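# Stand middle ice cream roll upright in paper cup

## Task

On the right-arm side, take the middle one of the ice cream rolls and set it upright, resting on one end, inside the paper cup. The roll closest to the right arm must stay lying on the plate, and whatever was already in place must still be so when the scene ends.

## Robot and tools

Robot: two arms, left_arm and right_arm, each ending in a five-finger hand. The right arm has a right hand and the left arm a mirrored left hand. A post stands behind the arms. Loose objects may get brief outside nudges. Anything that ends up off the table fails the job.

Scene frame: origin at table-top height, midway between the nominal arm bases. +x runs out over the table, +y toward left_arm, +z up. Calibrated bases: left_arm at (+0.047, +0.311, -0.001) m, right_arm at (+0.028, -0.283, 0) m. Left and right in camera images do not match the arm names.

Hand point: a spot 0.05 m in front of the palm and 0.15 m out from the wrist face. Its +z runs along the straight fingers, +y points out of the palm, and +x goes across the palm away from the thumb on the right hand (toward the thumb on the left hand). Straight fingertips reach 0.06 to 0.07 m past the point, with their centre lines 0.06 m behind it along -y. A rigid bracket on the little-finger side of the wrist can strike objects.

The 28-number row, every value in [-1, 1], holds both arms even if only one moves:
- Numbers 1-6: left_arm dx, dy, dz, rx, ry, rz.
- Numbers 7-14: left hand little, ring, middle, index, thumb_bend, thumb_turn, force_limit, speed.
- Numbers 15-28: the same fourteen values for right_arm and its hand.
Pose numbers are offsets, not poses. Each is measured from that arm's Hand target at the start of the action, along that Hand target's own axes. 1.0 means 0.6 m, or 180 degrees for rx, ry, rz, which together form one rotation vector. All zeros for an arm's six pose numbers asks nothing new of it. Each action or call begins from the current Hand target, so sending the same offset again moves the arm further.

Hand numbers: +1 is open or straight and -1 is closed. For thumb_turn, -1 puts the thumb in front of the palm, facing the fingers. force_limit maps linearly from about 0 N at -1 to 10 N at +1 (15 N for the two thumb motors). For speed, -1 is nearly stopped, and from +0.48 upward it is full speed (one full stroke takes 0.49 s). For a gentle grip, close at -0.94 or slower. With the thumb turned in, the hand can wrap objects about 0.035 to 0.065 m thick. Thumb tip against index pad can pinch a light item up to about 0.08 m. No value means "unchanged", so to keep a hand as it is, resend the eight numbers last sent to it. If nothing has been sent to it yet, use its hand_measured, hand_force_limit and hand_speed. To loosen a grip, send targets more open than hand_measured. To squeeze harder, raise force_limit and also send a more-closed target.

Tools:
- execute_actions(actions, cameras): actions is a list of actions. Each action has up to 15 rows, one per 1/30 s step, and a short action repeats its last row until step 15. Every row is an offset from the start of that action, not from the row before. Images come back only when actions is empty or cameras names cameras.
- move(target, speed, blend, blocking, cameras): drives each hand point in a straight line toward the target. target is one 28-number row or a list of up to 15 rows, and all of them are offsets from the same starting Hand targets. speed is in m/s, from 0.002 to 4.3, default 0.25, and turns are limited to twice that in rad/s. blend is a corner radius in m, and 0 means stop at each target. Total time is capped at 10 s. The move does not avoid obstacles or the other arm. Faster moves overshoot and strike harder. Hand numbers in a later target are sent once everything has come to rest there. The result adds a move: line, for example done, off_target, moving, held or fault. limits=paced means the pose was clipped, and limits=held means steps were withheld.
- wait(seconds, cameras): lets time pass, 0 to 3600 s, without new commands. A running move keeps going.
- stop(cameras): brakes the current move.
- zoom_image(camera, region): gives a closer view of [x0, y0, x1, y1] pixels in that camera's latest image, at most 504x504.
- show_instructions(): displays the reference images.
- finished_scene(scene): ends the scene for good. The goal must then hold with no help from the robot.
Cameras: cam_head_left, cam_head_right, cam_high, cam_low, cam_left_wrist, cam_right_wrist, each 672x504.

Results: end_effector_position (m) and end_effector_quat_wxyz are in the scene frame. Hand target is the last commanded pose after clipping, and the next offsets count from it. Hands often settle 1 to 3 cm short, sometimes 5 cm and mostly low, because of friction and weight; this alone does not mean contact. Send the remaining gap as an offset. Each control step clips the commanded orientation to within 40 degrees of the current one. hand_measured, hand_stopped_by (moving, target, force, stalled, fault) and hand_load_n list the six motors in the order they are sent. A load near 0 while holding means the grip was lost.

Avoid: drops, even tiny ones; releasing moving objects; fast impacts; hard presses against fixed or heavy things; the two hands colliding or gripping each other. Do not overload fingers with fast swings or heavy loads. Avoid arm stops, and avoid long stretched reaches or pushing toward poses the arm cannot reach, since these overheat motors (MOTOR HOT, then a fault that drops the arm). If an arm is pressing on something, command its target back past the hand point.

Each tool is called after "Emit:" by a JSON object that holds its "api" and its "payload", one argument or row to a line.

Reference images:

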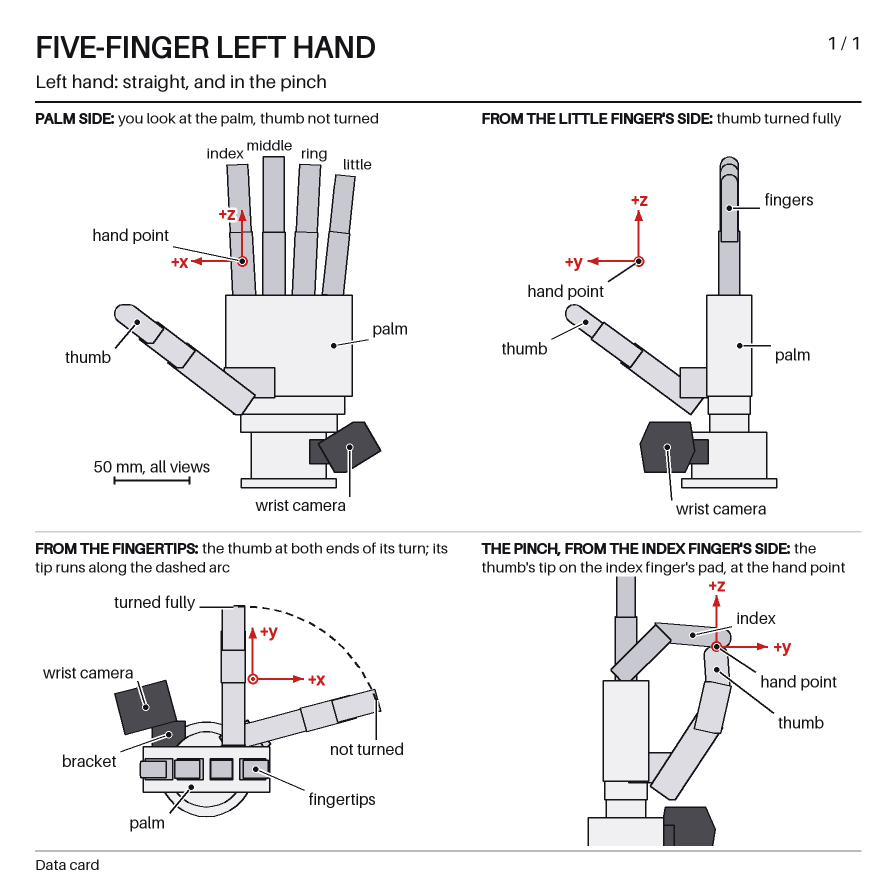

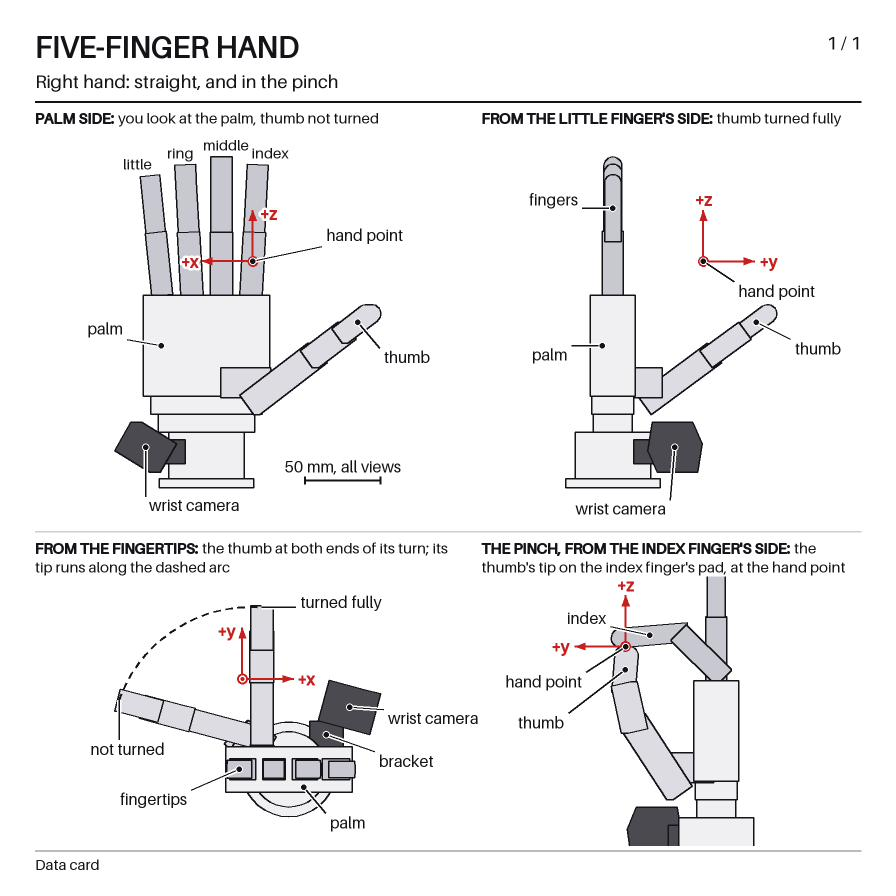

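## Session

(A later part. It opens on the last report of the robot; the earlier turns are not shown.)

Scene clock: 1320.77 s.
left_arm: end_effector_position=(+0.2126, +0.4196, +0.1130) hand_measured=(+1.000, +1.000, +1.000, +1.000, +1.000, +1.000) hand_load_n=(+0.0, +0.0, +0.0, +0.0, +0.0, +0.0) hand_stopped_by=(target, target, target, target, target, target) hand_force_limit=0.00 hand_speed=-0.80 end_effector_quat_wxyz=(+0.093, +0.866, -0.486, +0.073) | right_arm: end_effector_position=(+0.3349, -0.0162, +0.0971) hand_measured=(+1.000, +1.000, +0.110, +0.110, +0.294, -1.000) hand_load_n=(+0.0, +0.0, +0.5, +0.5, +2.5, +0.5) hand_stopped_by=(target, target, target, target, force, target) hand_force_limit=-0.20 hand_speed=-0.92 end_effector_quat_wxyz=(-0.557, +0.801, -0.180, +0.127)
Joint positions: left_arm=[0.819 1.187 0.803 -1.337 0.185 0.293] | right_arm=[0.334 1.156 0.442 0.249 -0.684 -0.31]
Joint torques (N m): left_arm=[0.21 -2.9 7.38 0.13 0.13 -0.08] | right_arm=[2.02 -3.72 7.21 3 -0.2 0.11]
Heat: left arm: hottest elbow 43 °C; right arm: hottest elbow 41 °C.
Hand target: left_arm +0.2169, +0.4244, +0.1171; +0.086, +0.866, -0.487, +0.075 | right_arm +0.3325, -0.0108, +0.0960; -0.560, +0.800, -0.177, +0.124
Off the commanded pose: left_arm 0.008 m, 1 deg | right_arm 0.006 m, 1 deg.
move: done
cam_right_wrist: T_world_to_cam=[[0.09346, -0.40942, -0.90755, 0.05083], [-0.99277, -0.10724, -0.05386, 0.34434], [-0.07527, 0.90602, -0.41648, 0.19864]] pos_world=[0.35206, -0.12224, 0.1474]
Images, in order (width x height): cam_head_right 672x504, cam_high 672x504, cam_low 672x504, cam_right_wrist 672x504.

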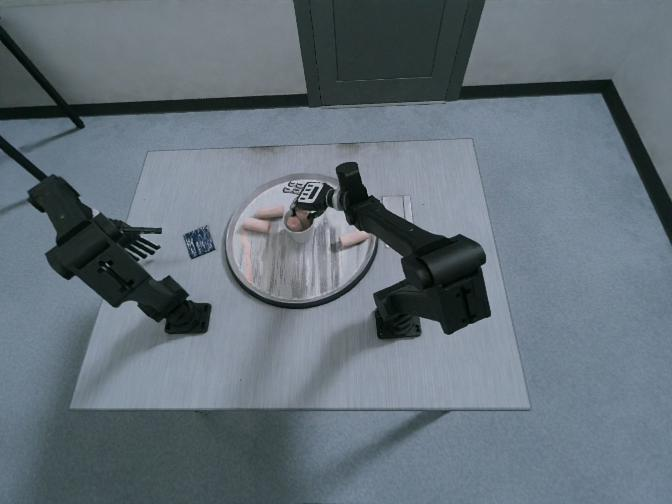

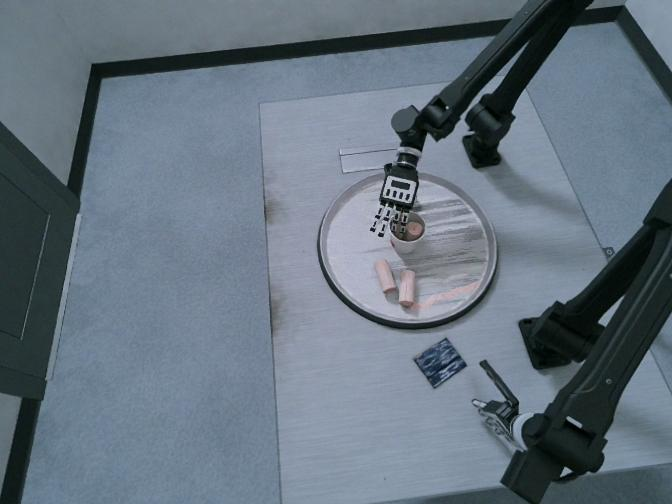

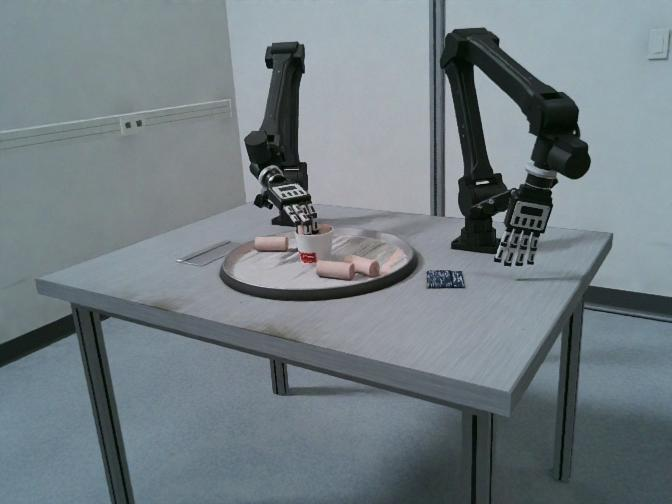

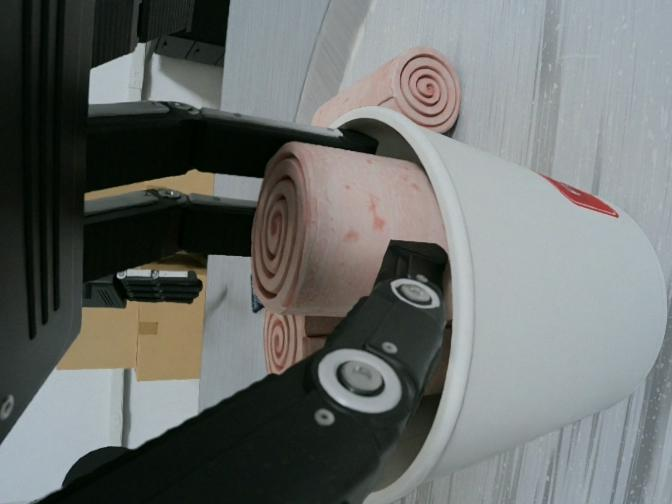

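Emit:
{"api": "move", "payload": {
  "target": [
    [0,0,0,0,0,0,1,1,1,1,1,1,0,-0.8,0,0,0,0,0,0,1,1,0.16,0.16,0.0,-1,-0.2,-0.92]
  ],
  "speed": [0.01],
  "cameras": ["cam_right_wrist","cam_head_right","cam_high","cam_low"]
}}

Emit:
{"api": "zoom_image", "payload": {
  "camera": "cam_high",
  "region": [380, 195, 435, 250]
}}

Emit:
{"api": "zoom_image", "payload": {
  "camera": "cam_right_wrist",
  "region": [240, 100, 560, 420]
}}

Emit:
{"api": "zoom_image", "payload": {
  "camera": "cam_low",
  "region": [280, 180, 350, 270]
}}

Scene clock: 1346.00 s.
left_arm: end_effector_position=(+0.2126, +0.4196, +0.1130) hand_measured=(+1.000, +1.000, +1.000, +1.000, +1.000, +1.000) hand_load_n=(+0.0, +0.0, +0.0, +0.0, +0.0, +0.0) hand_stopped_by=(target, target, target, target, target, target) hand_force_limit=0.00 hand_speed=-0.80 end_effector_quat_wxyz=(+0.093, +0.866, -0.486, +0.073) | right_arm: end_effector_position=(+0.3349, -0.0162, +0.0972) hand_measured=(+1.000, +1.000, +0.160, +0.160, +0.294, -1.000) hand_load_n=(+0.0, +0.0, +0.0, +0.0, +0.5, +0.0) hand_stopped_by=(target, target, target, target, force, target) hand_force_limit=-0.20 hand_speed=-0.92 end_effector_quat_wxyz=(-0.557, +0.801, -0.180, +0.127)
Joint positions: left_arm=[0.819 1.187 0.803 -1.337 0.185 0.293] | right_arm=[0.334 1.156 0.442 0.25 -0.684 -0.309]
Joint torques (N m): left_arm=[0.15 -3.02 7.41 0.13 0.12 -0.08] | right_arm=[2.02 -3.78 7.25 2.99 -0.2 0.1]
Heat: left arm: hottest elbow 43 °C; right arm: hottest elbow 41 °C.
Hand target: left_arm +0.2169, +0.4244, +0.1171; +0.086, +0.866, -0.487, +0.075 | right_arm +0.3325, -0.0109, +0.0960; -0.560, +0.800, -0.177, +0.123
Off the commanded pose: left_arm 0.008 m, 1 deg | right_arm 0.006 m, 1 deg.
move: done
cam_right_wrist: T_world_to_cam=[[0.09375, -0.40901, -0.9077, 0.05088], [-0.99277, -0.10706, -0.05429, 0.34453], [-0.07498, 0.90623, -0.41609, 0.19855]] pos_world=[0.35215, -0.12224, 0.1475]
Images, in order (width x height): cam_head_right 672x504, cam_high 672x504, cam_low 672x504, cam_right_wrist 672x504.

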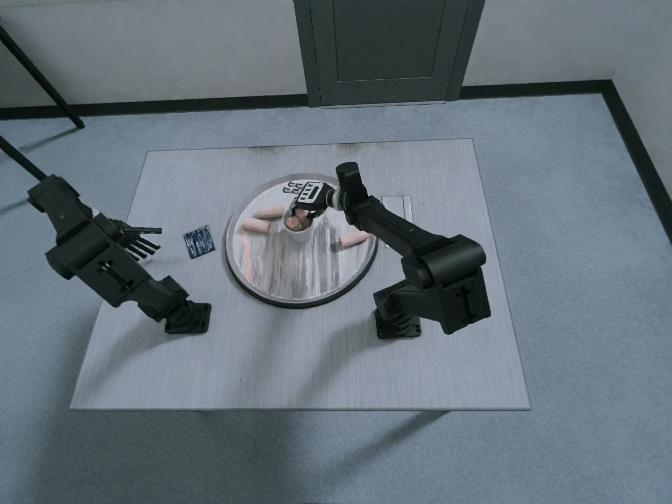

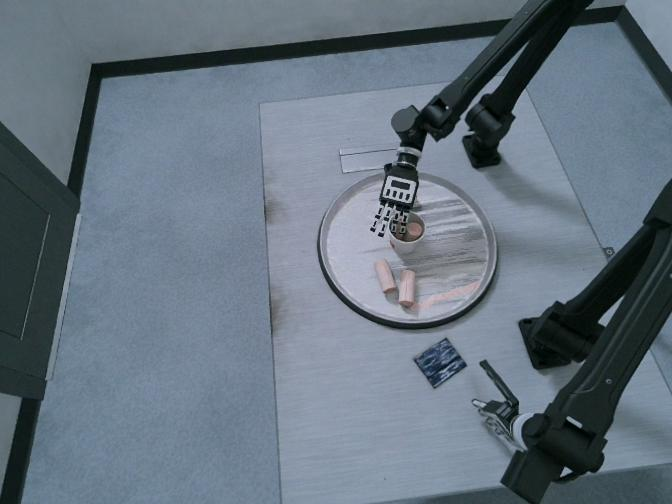

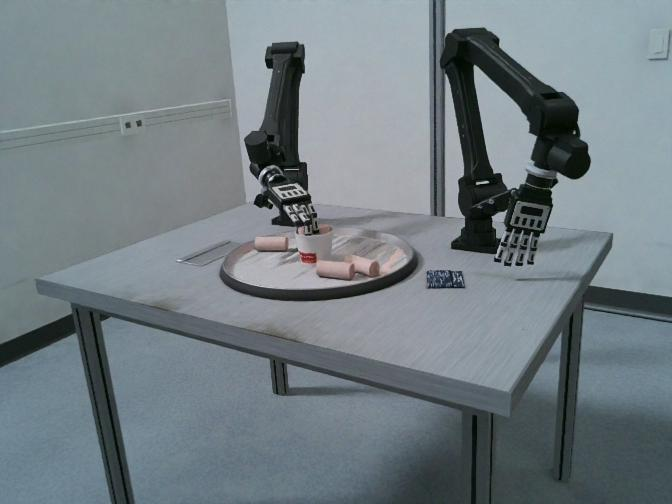

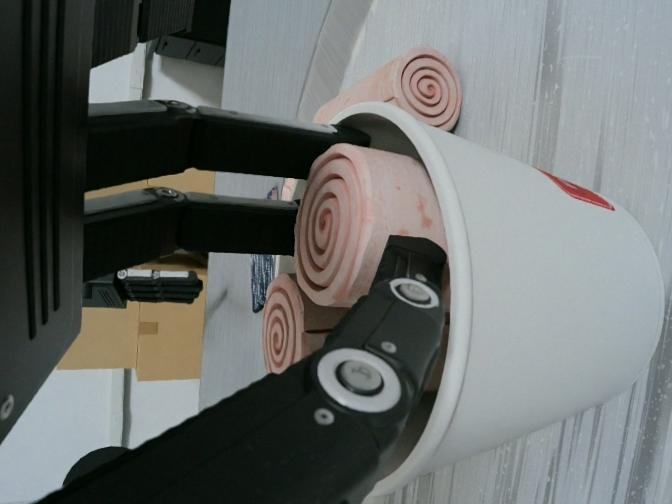

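Scaled by 9.164 from the camera's image (finer frame: 960x720).

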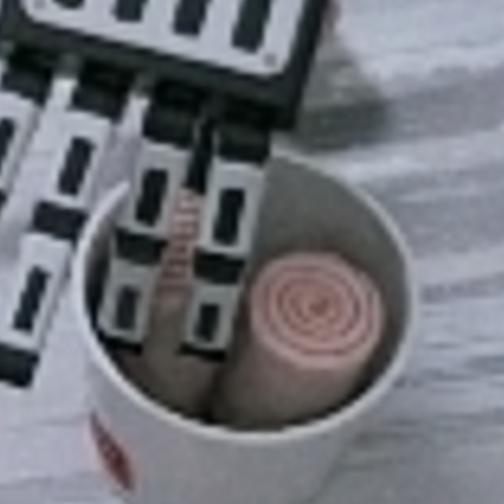

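Scaled by 1.575 from the camera's image (finer frame: 960x720).

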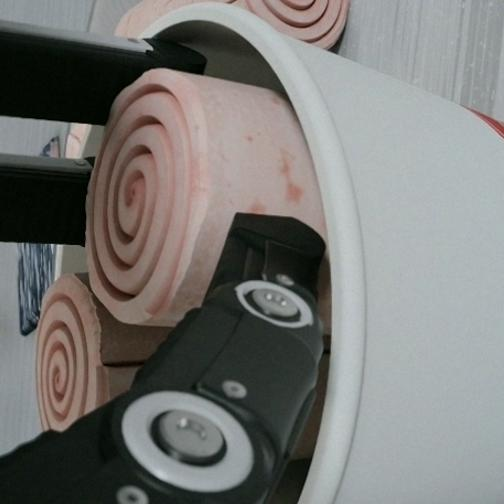

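Scaled by 5.600 from the camera's image (finer frame: 960x720).

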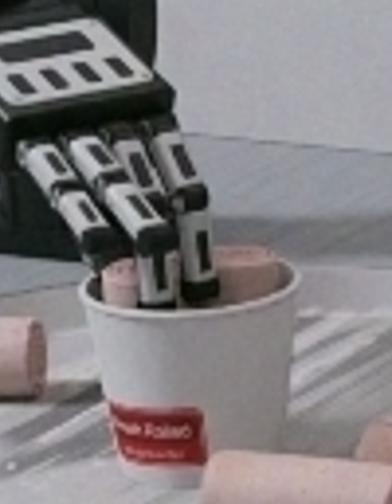

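Emit:
{"api": "move", "payload": {
  "target": [
    [0,0,0,0,0,0,1,1,1,1,1,1,0,-0.8,0.0038,-0.0338,-0.0043,0,0,0,1,1,0.16,0.16,0.0,-1,-0.2,-0.92]
  ],
  "speed": [0.02],
  "cameras": ["cam_right_wrist","cam_high"]
}}

Emit:
{"api": "zoom_image", "payload": {
  "camera": "cam_high",
  "region": [380, 195, 435, 250]
}}

Scene clock: 1366.43 s.
left_arm: end_effector_position=(+0.2126, +0.4196, +0.1130) hand_measured=(+1.000, +1.000, +1.000, +1.000, +1.000, +1.000) hand_load_n=(+0.0, +0.0, +0.0, +0.0, +0.0, +0.0) hand_stopped_by=(target, target, target, target, target, target) hand_force_limit=0.00 hand_speed=-0.80 end_effector_quat_wxyz=(+0.093, +0.866, -0.486, +0.073) | right_arm: end_effector_position=(+0.3284, -0.0182, +0.0977) hand_measured=(+1.000, +1.000, +0.160, +0.160, +0.294, -1.000) hand_load_n=(+0.0, +0.0, +0.5, +0.0, +0.5, +0.0) hand_stopped_by=(target, target, target, target, force, target) hand_force_limit=-0.20 hand_speed=-0.92 end_effector_quat_wxyz=(-0.551, +0.805, -0.186, +0.119)
Joint positions: left_arm=[0.819 1.187 0.803 -1.337 0.185 0.293] | right_arm=[0.337 1.133 0.442 0.203 -0.68 -0.307]
Joint torques (N m): left_arm=[0.32 -3.02 7.42 0.13 0.14 -0.08] | right_arm=[2.14 -4.78 10.44 1.61 -0.22 0.11]
Heat: left arm: hottest elbow 43 °C; right arm: hottest elbow 40 °C.
Hand target: left_arm +0.2169, +0.4244, +0.1171; +0.086, +0.866, -0.487, +0.075 | right_arm +0.3366, -0.0078, +0.1159; -0.560, +0.800, -0.177, +0.124
Off the commanded pose: left_arm 0.008 m, 1 deg | right_arm 0.022 m, 2 deg.
move: off_target (right_arm)
cam_right_wrist: T_world_to_cam=[[0.07188, -0.41784, -0.90567, 0.05798], [-0.99388, -0.10633, -0.02983, 0.3359], [-0.08383, 0.90228, -0.42292, 0.20353]] pos_world=[0.34674, -0.1237, 0.14861]
Images, in order (width x height): cam_high 672x504, cam_right_wrist 672x504.

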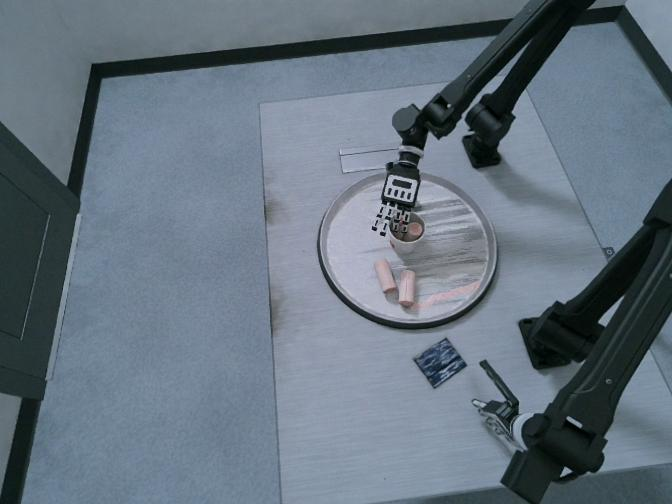

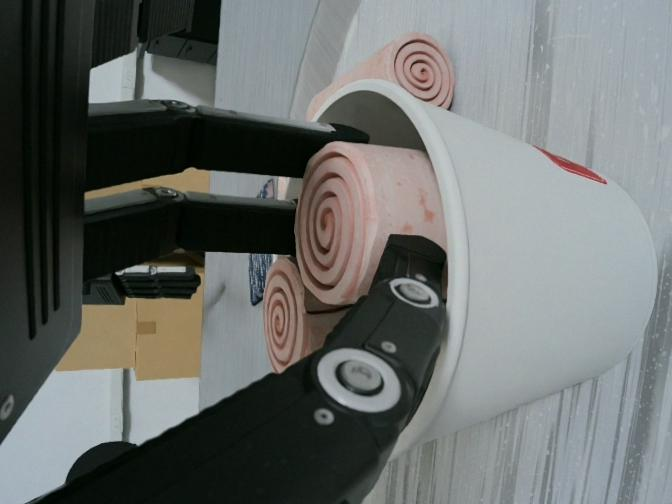

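Scaled by 9.164 from the camera's image (finer frame: 960x720).

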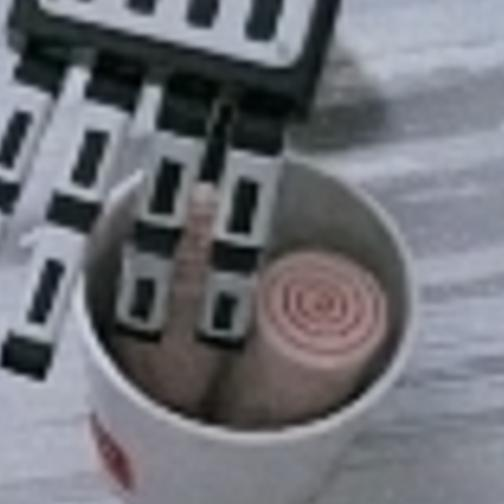

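Emit:
{"api": "move", "payload": {
  "target": [
    [0,0,0,0,0,0,1,1,1,1,1,1,0,-0.8,0,-0.0493,-0.011,0,0,0,1,1,0.16,0.16,0.0,-1,-0.2,-0.92]
  ],
  "speed": [0.02],
  "cameras": ["cam_right_wrist","cam_high","cam_head_right","cam_low"]
}}

Emit:
{"api": "zoom_image", "payload": {
  "camera": "cam_high",
  "region": [380, 195, 435, 250]
}}

Scene clock: 1374.57 s.
left_arm: end_effector_position=(+0.2126, +0.4196, +0.1130) hand_measured=(+1.000, +1.000, +1.000, +1.000, +1.000, +1.000) hand_load_n=(+0.0, +0.0, +0.0, +0.0, +0.0, +0.0) hand_stopped_by=(target, target, target, target, target, target) hand_force_limit=0.00 hand_speed=-0.80 end_effector_quat_wxyz=(+0.093, +0.866, -0.486, +0.073) | right_arm: end_effector_position=(+0.3300, -0.0145, +0.1255) hand_measured=(+1.000, +1.000, +0.160, +0.160, +0.294, -1.000) hand_load_n=(+0.0, +0.0, +0.0, +0.0, +0.5, +0.0) hand_stopped_by=(target, target, target, target, force, target) hand_force_limit=-0.20 hand_speed=-0.92 end_effector_quat_wxyz=(-0.550, +0.805, -0.186, +0.117)
Joint positions: left_arm=[0.819 1.187 0.803 -1.337 0.185 0.293] | right_arm=[0.346 1.073 0.495 0.09 -0.673 -0.302]
Joint torques (N m): left_arm=[0.38 -3.08 7.3 0.14 0.14 -0.09] | right_arm=[2.08 -4.48 11.26 1.68 -0.18 0.11]
Heat: left arm: hottest elbow 43 °C; right arm: hottest elbow 41 °C.
Hand target: left_arm +0.2169, +0.4244, +0.1171; +0.086, +0.866, -0.487, +0.075 | right_arm +0.3383, -0.0042, +0.1460; -0.560, +0.800, -0.177, +0.124
Off the commanded pose: left_arm 0.008 m, 1 deg | right_arm 0.024 m, 2 deg.
move: off_target (right_arm)
cam_right_wrist: T_world_to_cam=[[0.07014, -0.41856, -0.90548, 0.08515], [-0.99382, -0.10759, -0.02725, 0.3383], [-0.08601, 0.90179, -0.42352, 0.21295]] pos_world=[0.34856, -0.12, 0.17651]
Images, in order (width x height): cam_head_right 672x504, cam_high 672x504, cam_low 672x504, cam_right_wrist 672x504.

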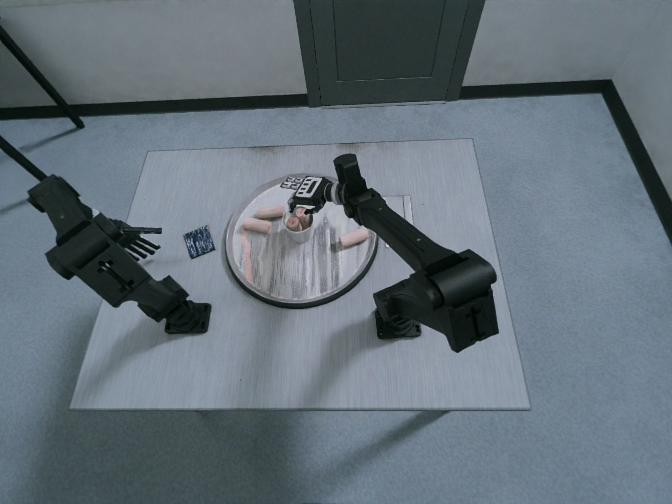

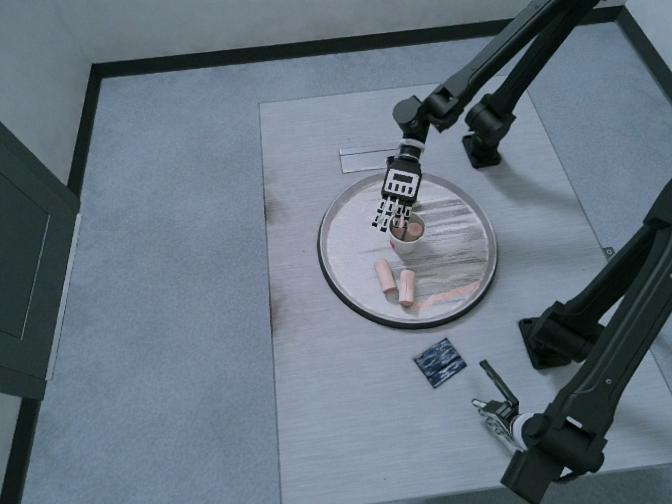

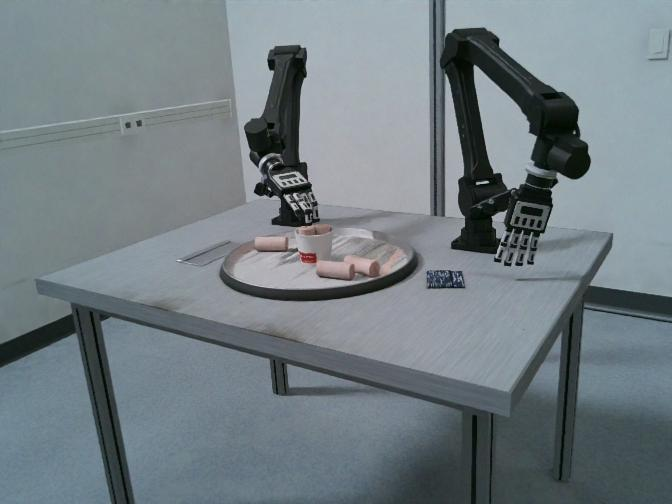

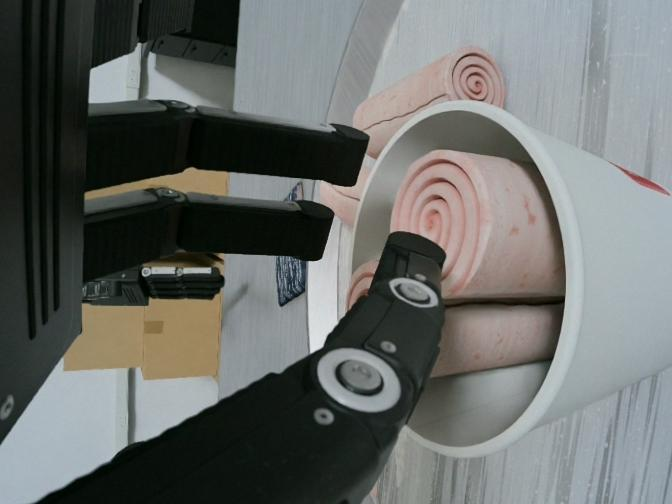

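Scaled by 9.164 from the camera's image (finer frame: 960x720).

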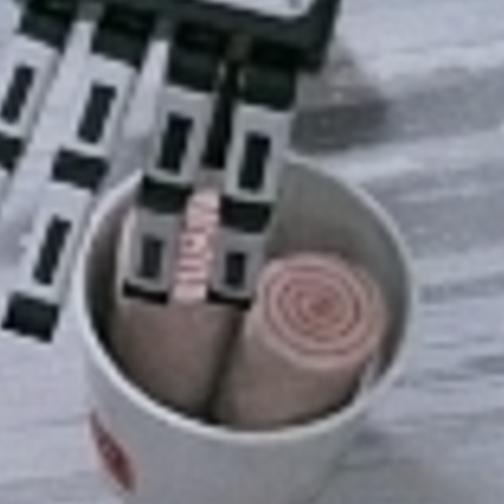

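Emit:
{"api": "move", "payload": {
  "target": [
    [0,0,0,0,0,0,1,1,1,1,1,1,0,-0.8,0,-0.1253,-0.0456,0,0,0,1,1,0.16,0.16,0.0,-1,-0.2,-0.92],
    [0,0,0,0,0,0,1,1,1,1,1,1,0,-0.8,0,-0.073,-0.189,0,0,0,1,1,0.16,0.16,0.0,-1,-0.2,-0.92]
  ],
  "speed": [0.08,0.12],
  "blend": 0.02,
  "cameras": ["all"]
}}

Emit:
{"api": "zoom_image", "payload": {
  "camera": "cam_high",
  "region": [370, 170, 460, 260]
}}

Emit:
{"api": "zoom_image", "payload": {
  "camera": "cam_low",
  "region": [280, 180, 350, 270]
}}

Emit:
{"api": "zoom_image", "payload": {
  "camera": "cam_head_right",
  "region": [275, 175, 325, 235]
}}

Scene clock: 1385.07 s.
left_arm: end_effector_position=(+0.2126, +0.4196, +0.1130) hand_measured=(+1.000, +1.000, +1.000, +1.000, +1.000, +1.000) hand_load_n=(+0.0, +0.0, +0.0, +0.0, +0.0, +0.0) hand_stopped_by=(target, target, target, target, target, target) hand_force_limit=0.00 hand_speed=-0.80 end_effector_quat_wxyz=(+0.093, +0.866, -0.486, +0.073) | right_arm: end_effector_position=(+0.2999, -0.0835, +0.2296) hand_measured=(+1.000, +1.000, +0.160, +0.160, +0.294, -1.000) hand_load_n=(+0.0, +0.0, +0.0, +0.0, +0.0, +0.0) hand_stopped_by=(target, target, target, target, force, target) hand_force_limit=-0.20 hand_speed=-0.92 end_effector_quat_wxyz=(-0.563, +0.798, -0.175, +0.123)
Joint positions: left_arm=[0.819 1.187 0.803 -1.337 0.185 0.293] | right_arm=[0.113 0.76 0.63 -0.436 -0.894 -0.459]
Joint torques (N m): left_arm=[0.21 -2.96 7.42 0.12 0.13 -0.08] | right_arm=[-0.26 -1.32 8.79 1.44 -0.53 -0.12]
Heat: left arm: hottest elbow 43 °C; right arm: hottest elbow 41 °C.
Hand target: left_arm +0.2169, +0.4244, +0.1171; +0.086, +0.866, -0.487, +0.075 | right_arm +0.2997, -0.0873, +0.2259; -0.560, +0.800, -0.177, +0.124
Off the commanded pose: left_arm 0.008 m, 1 deg | right_arm 0.005 m, 0 deg.
move: done
cam_right_wrist: T_world_to_cam=[[0.10048, -0.39667, -0.91244, 0.14694], [-0.99121, -0.11923, -0.05732, 0.30895], [-0.08605, 0.91018, -0.40517, 0.31311]] pos_world=[0.31841, -0.18986, 0.27864]

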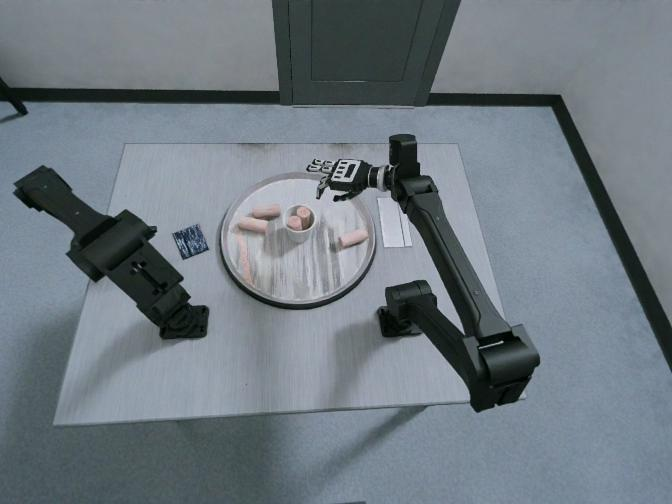

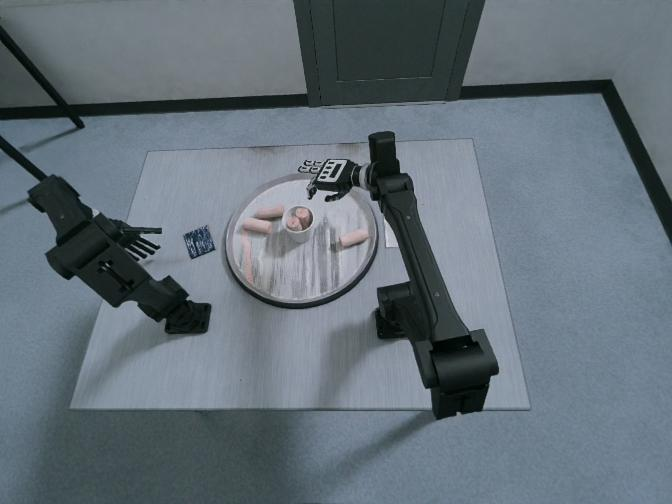

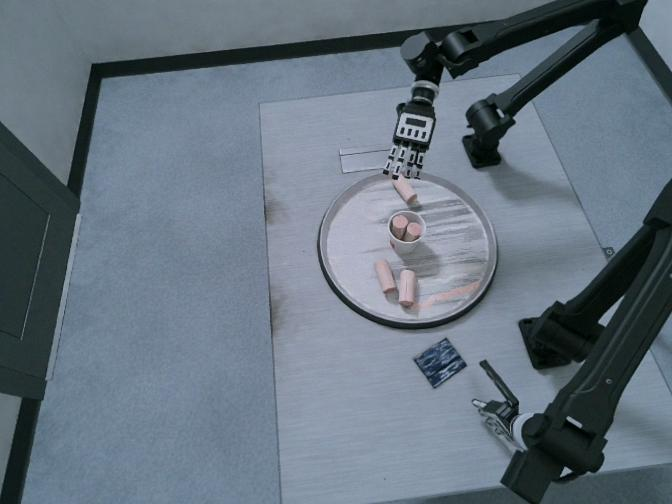

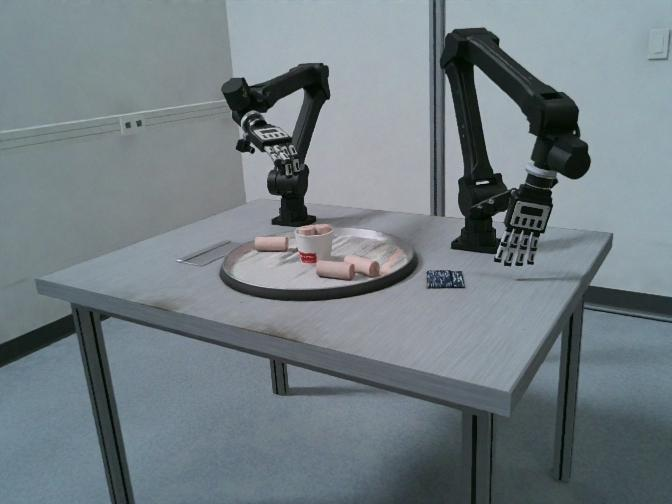

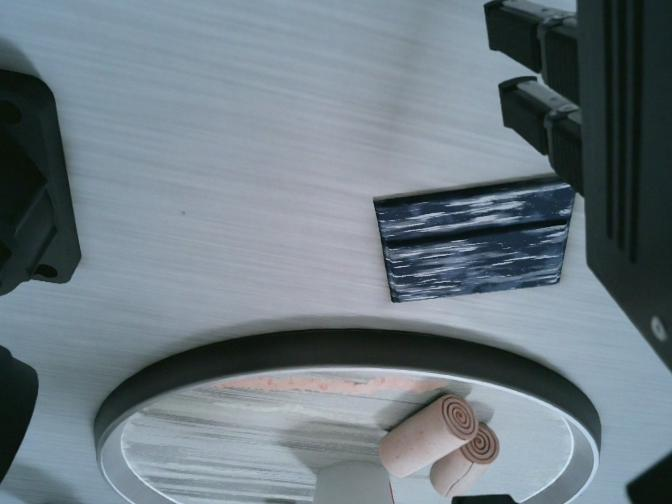

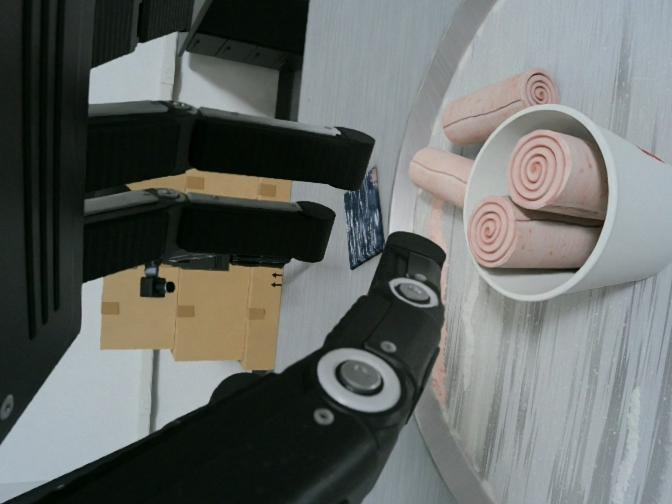

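Scaled by 5.600 from the camera's image (finer frame: 960x720).

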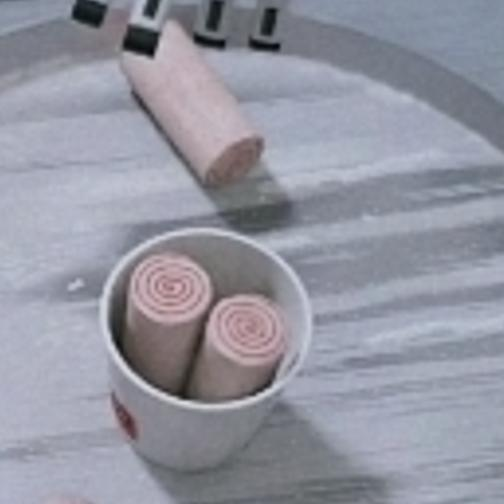

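Scaled by 5.600 from the camera's image (finer frame: 960x720).

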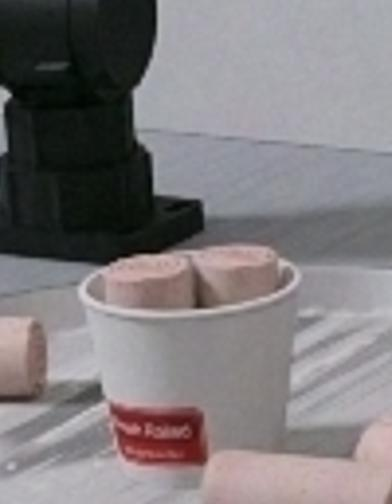

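Scaled by 8.400 from the camera's image (finer frame: 960x720).

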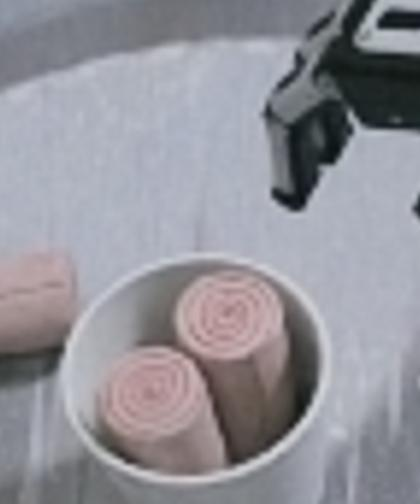

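Emit:
{"api": "finished_scene", "payload": {

}}

The scene is finished: the task was done.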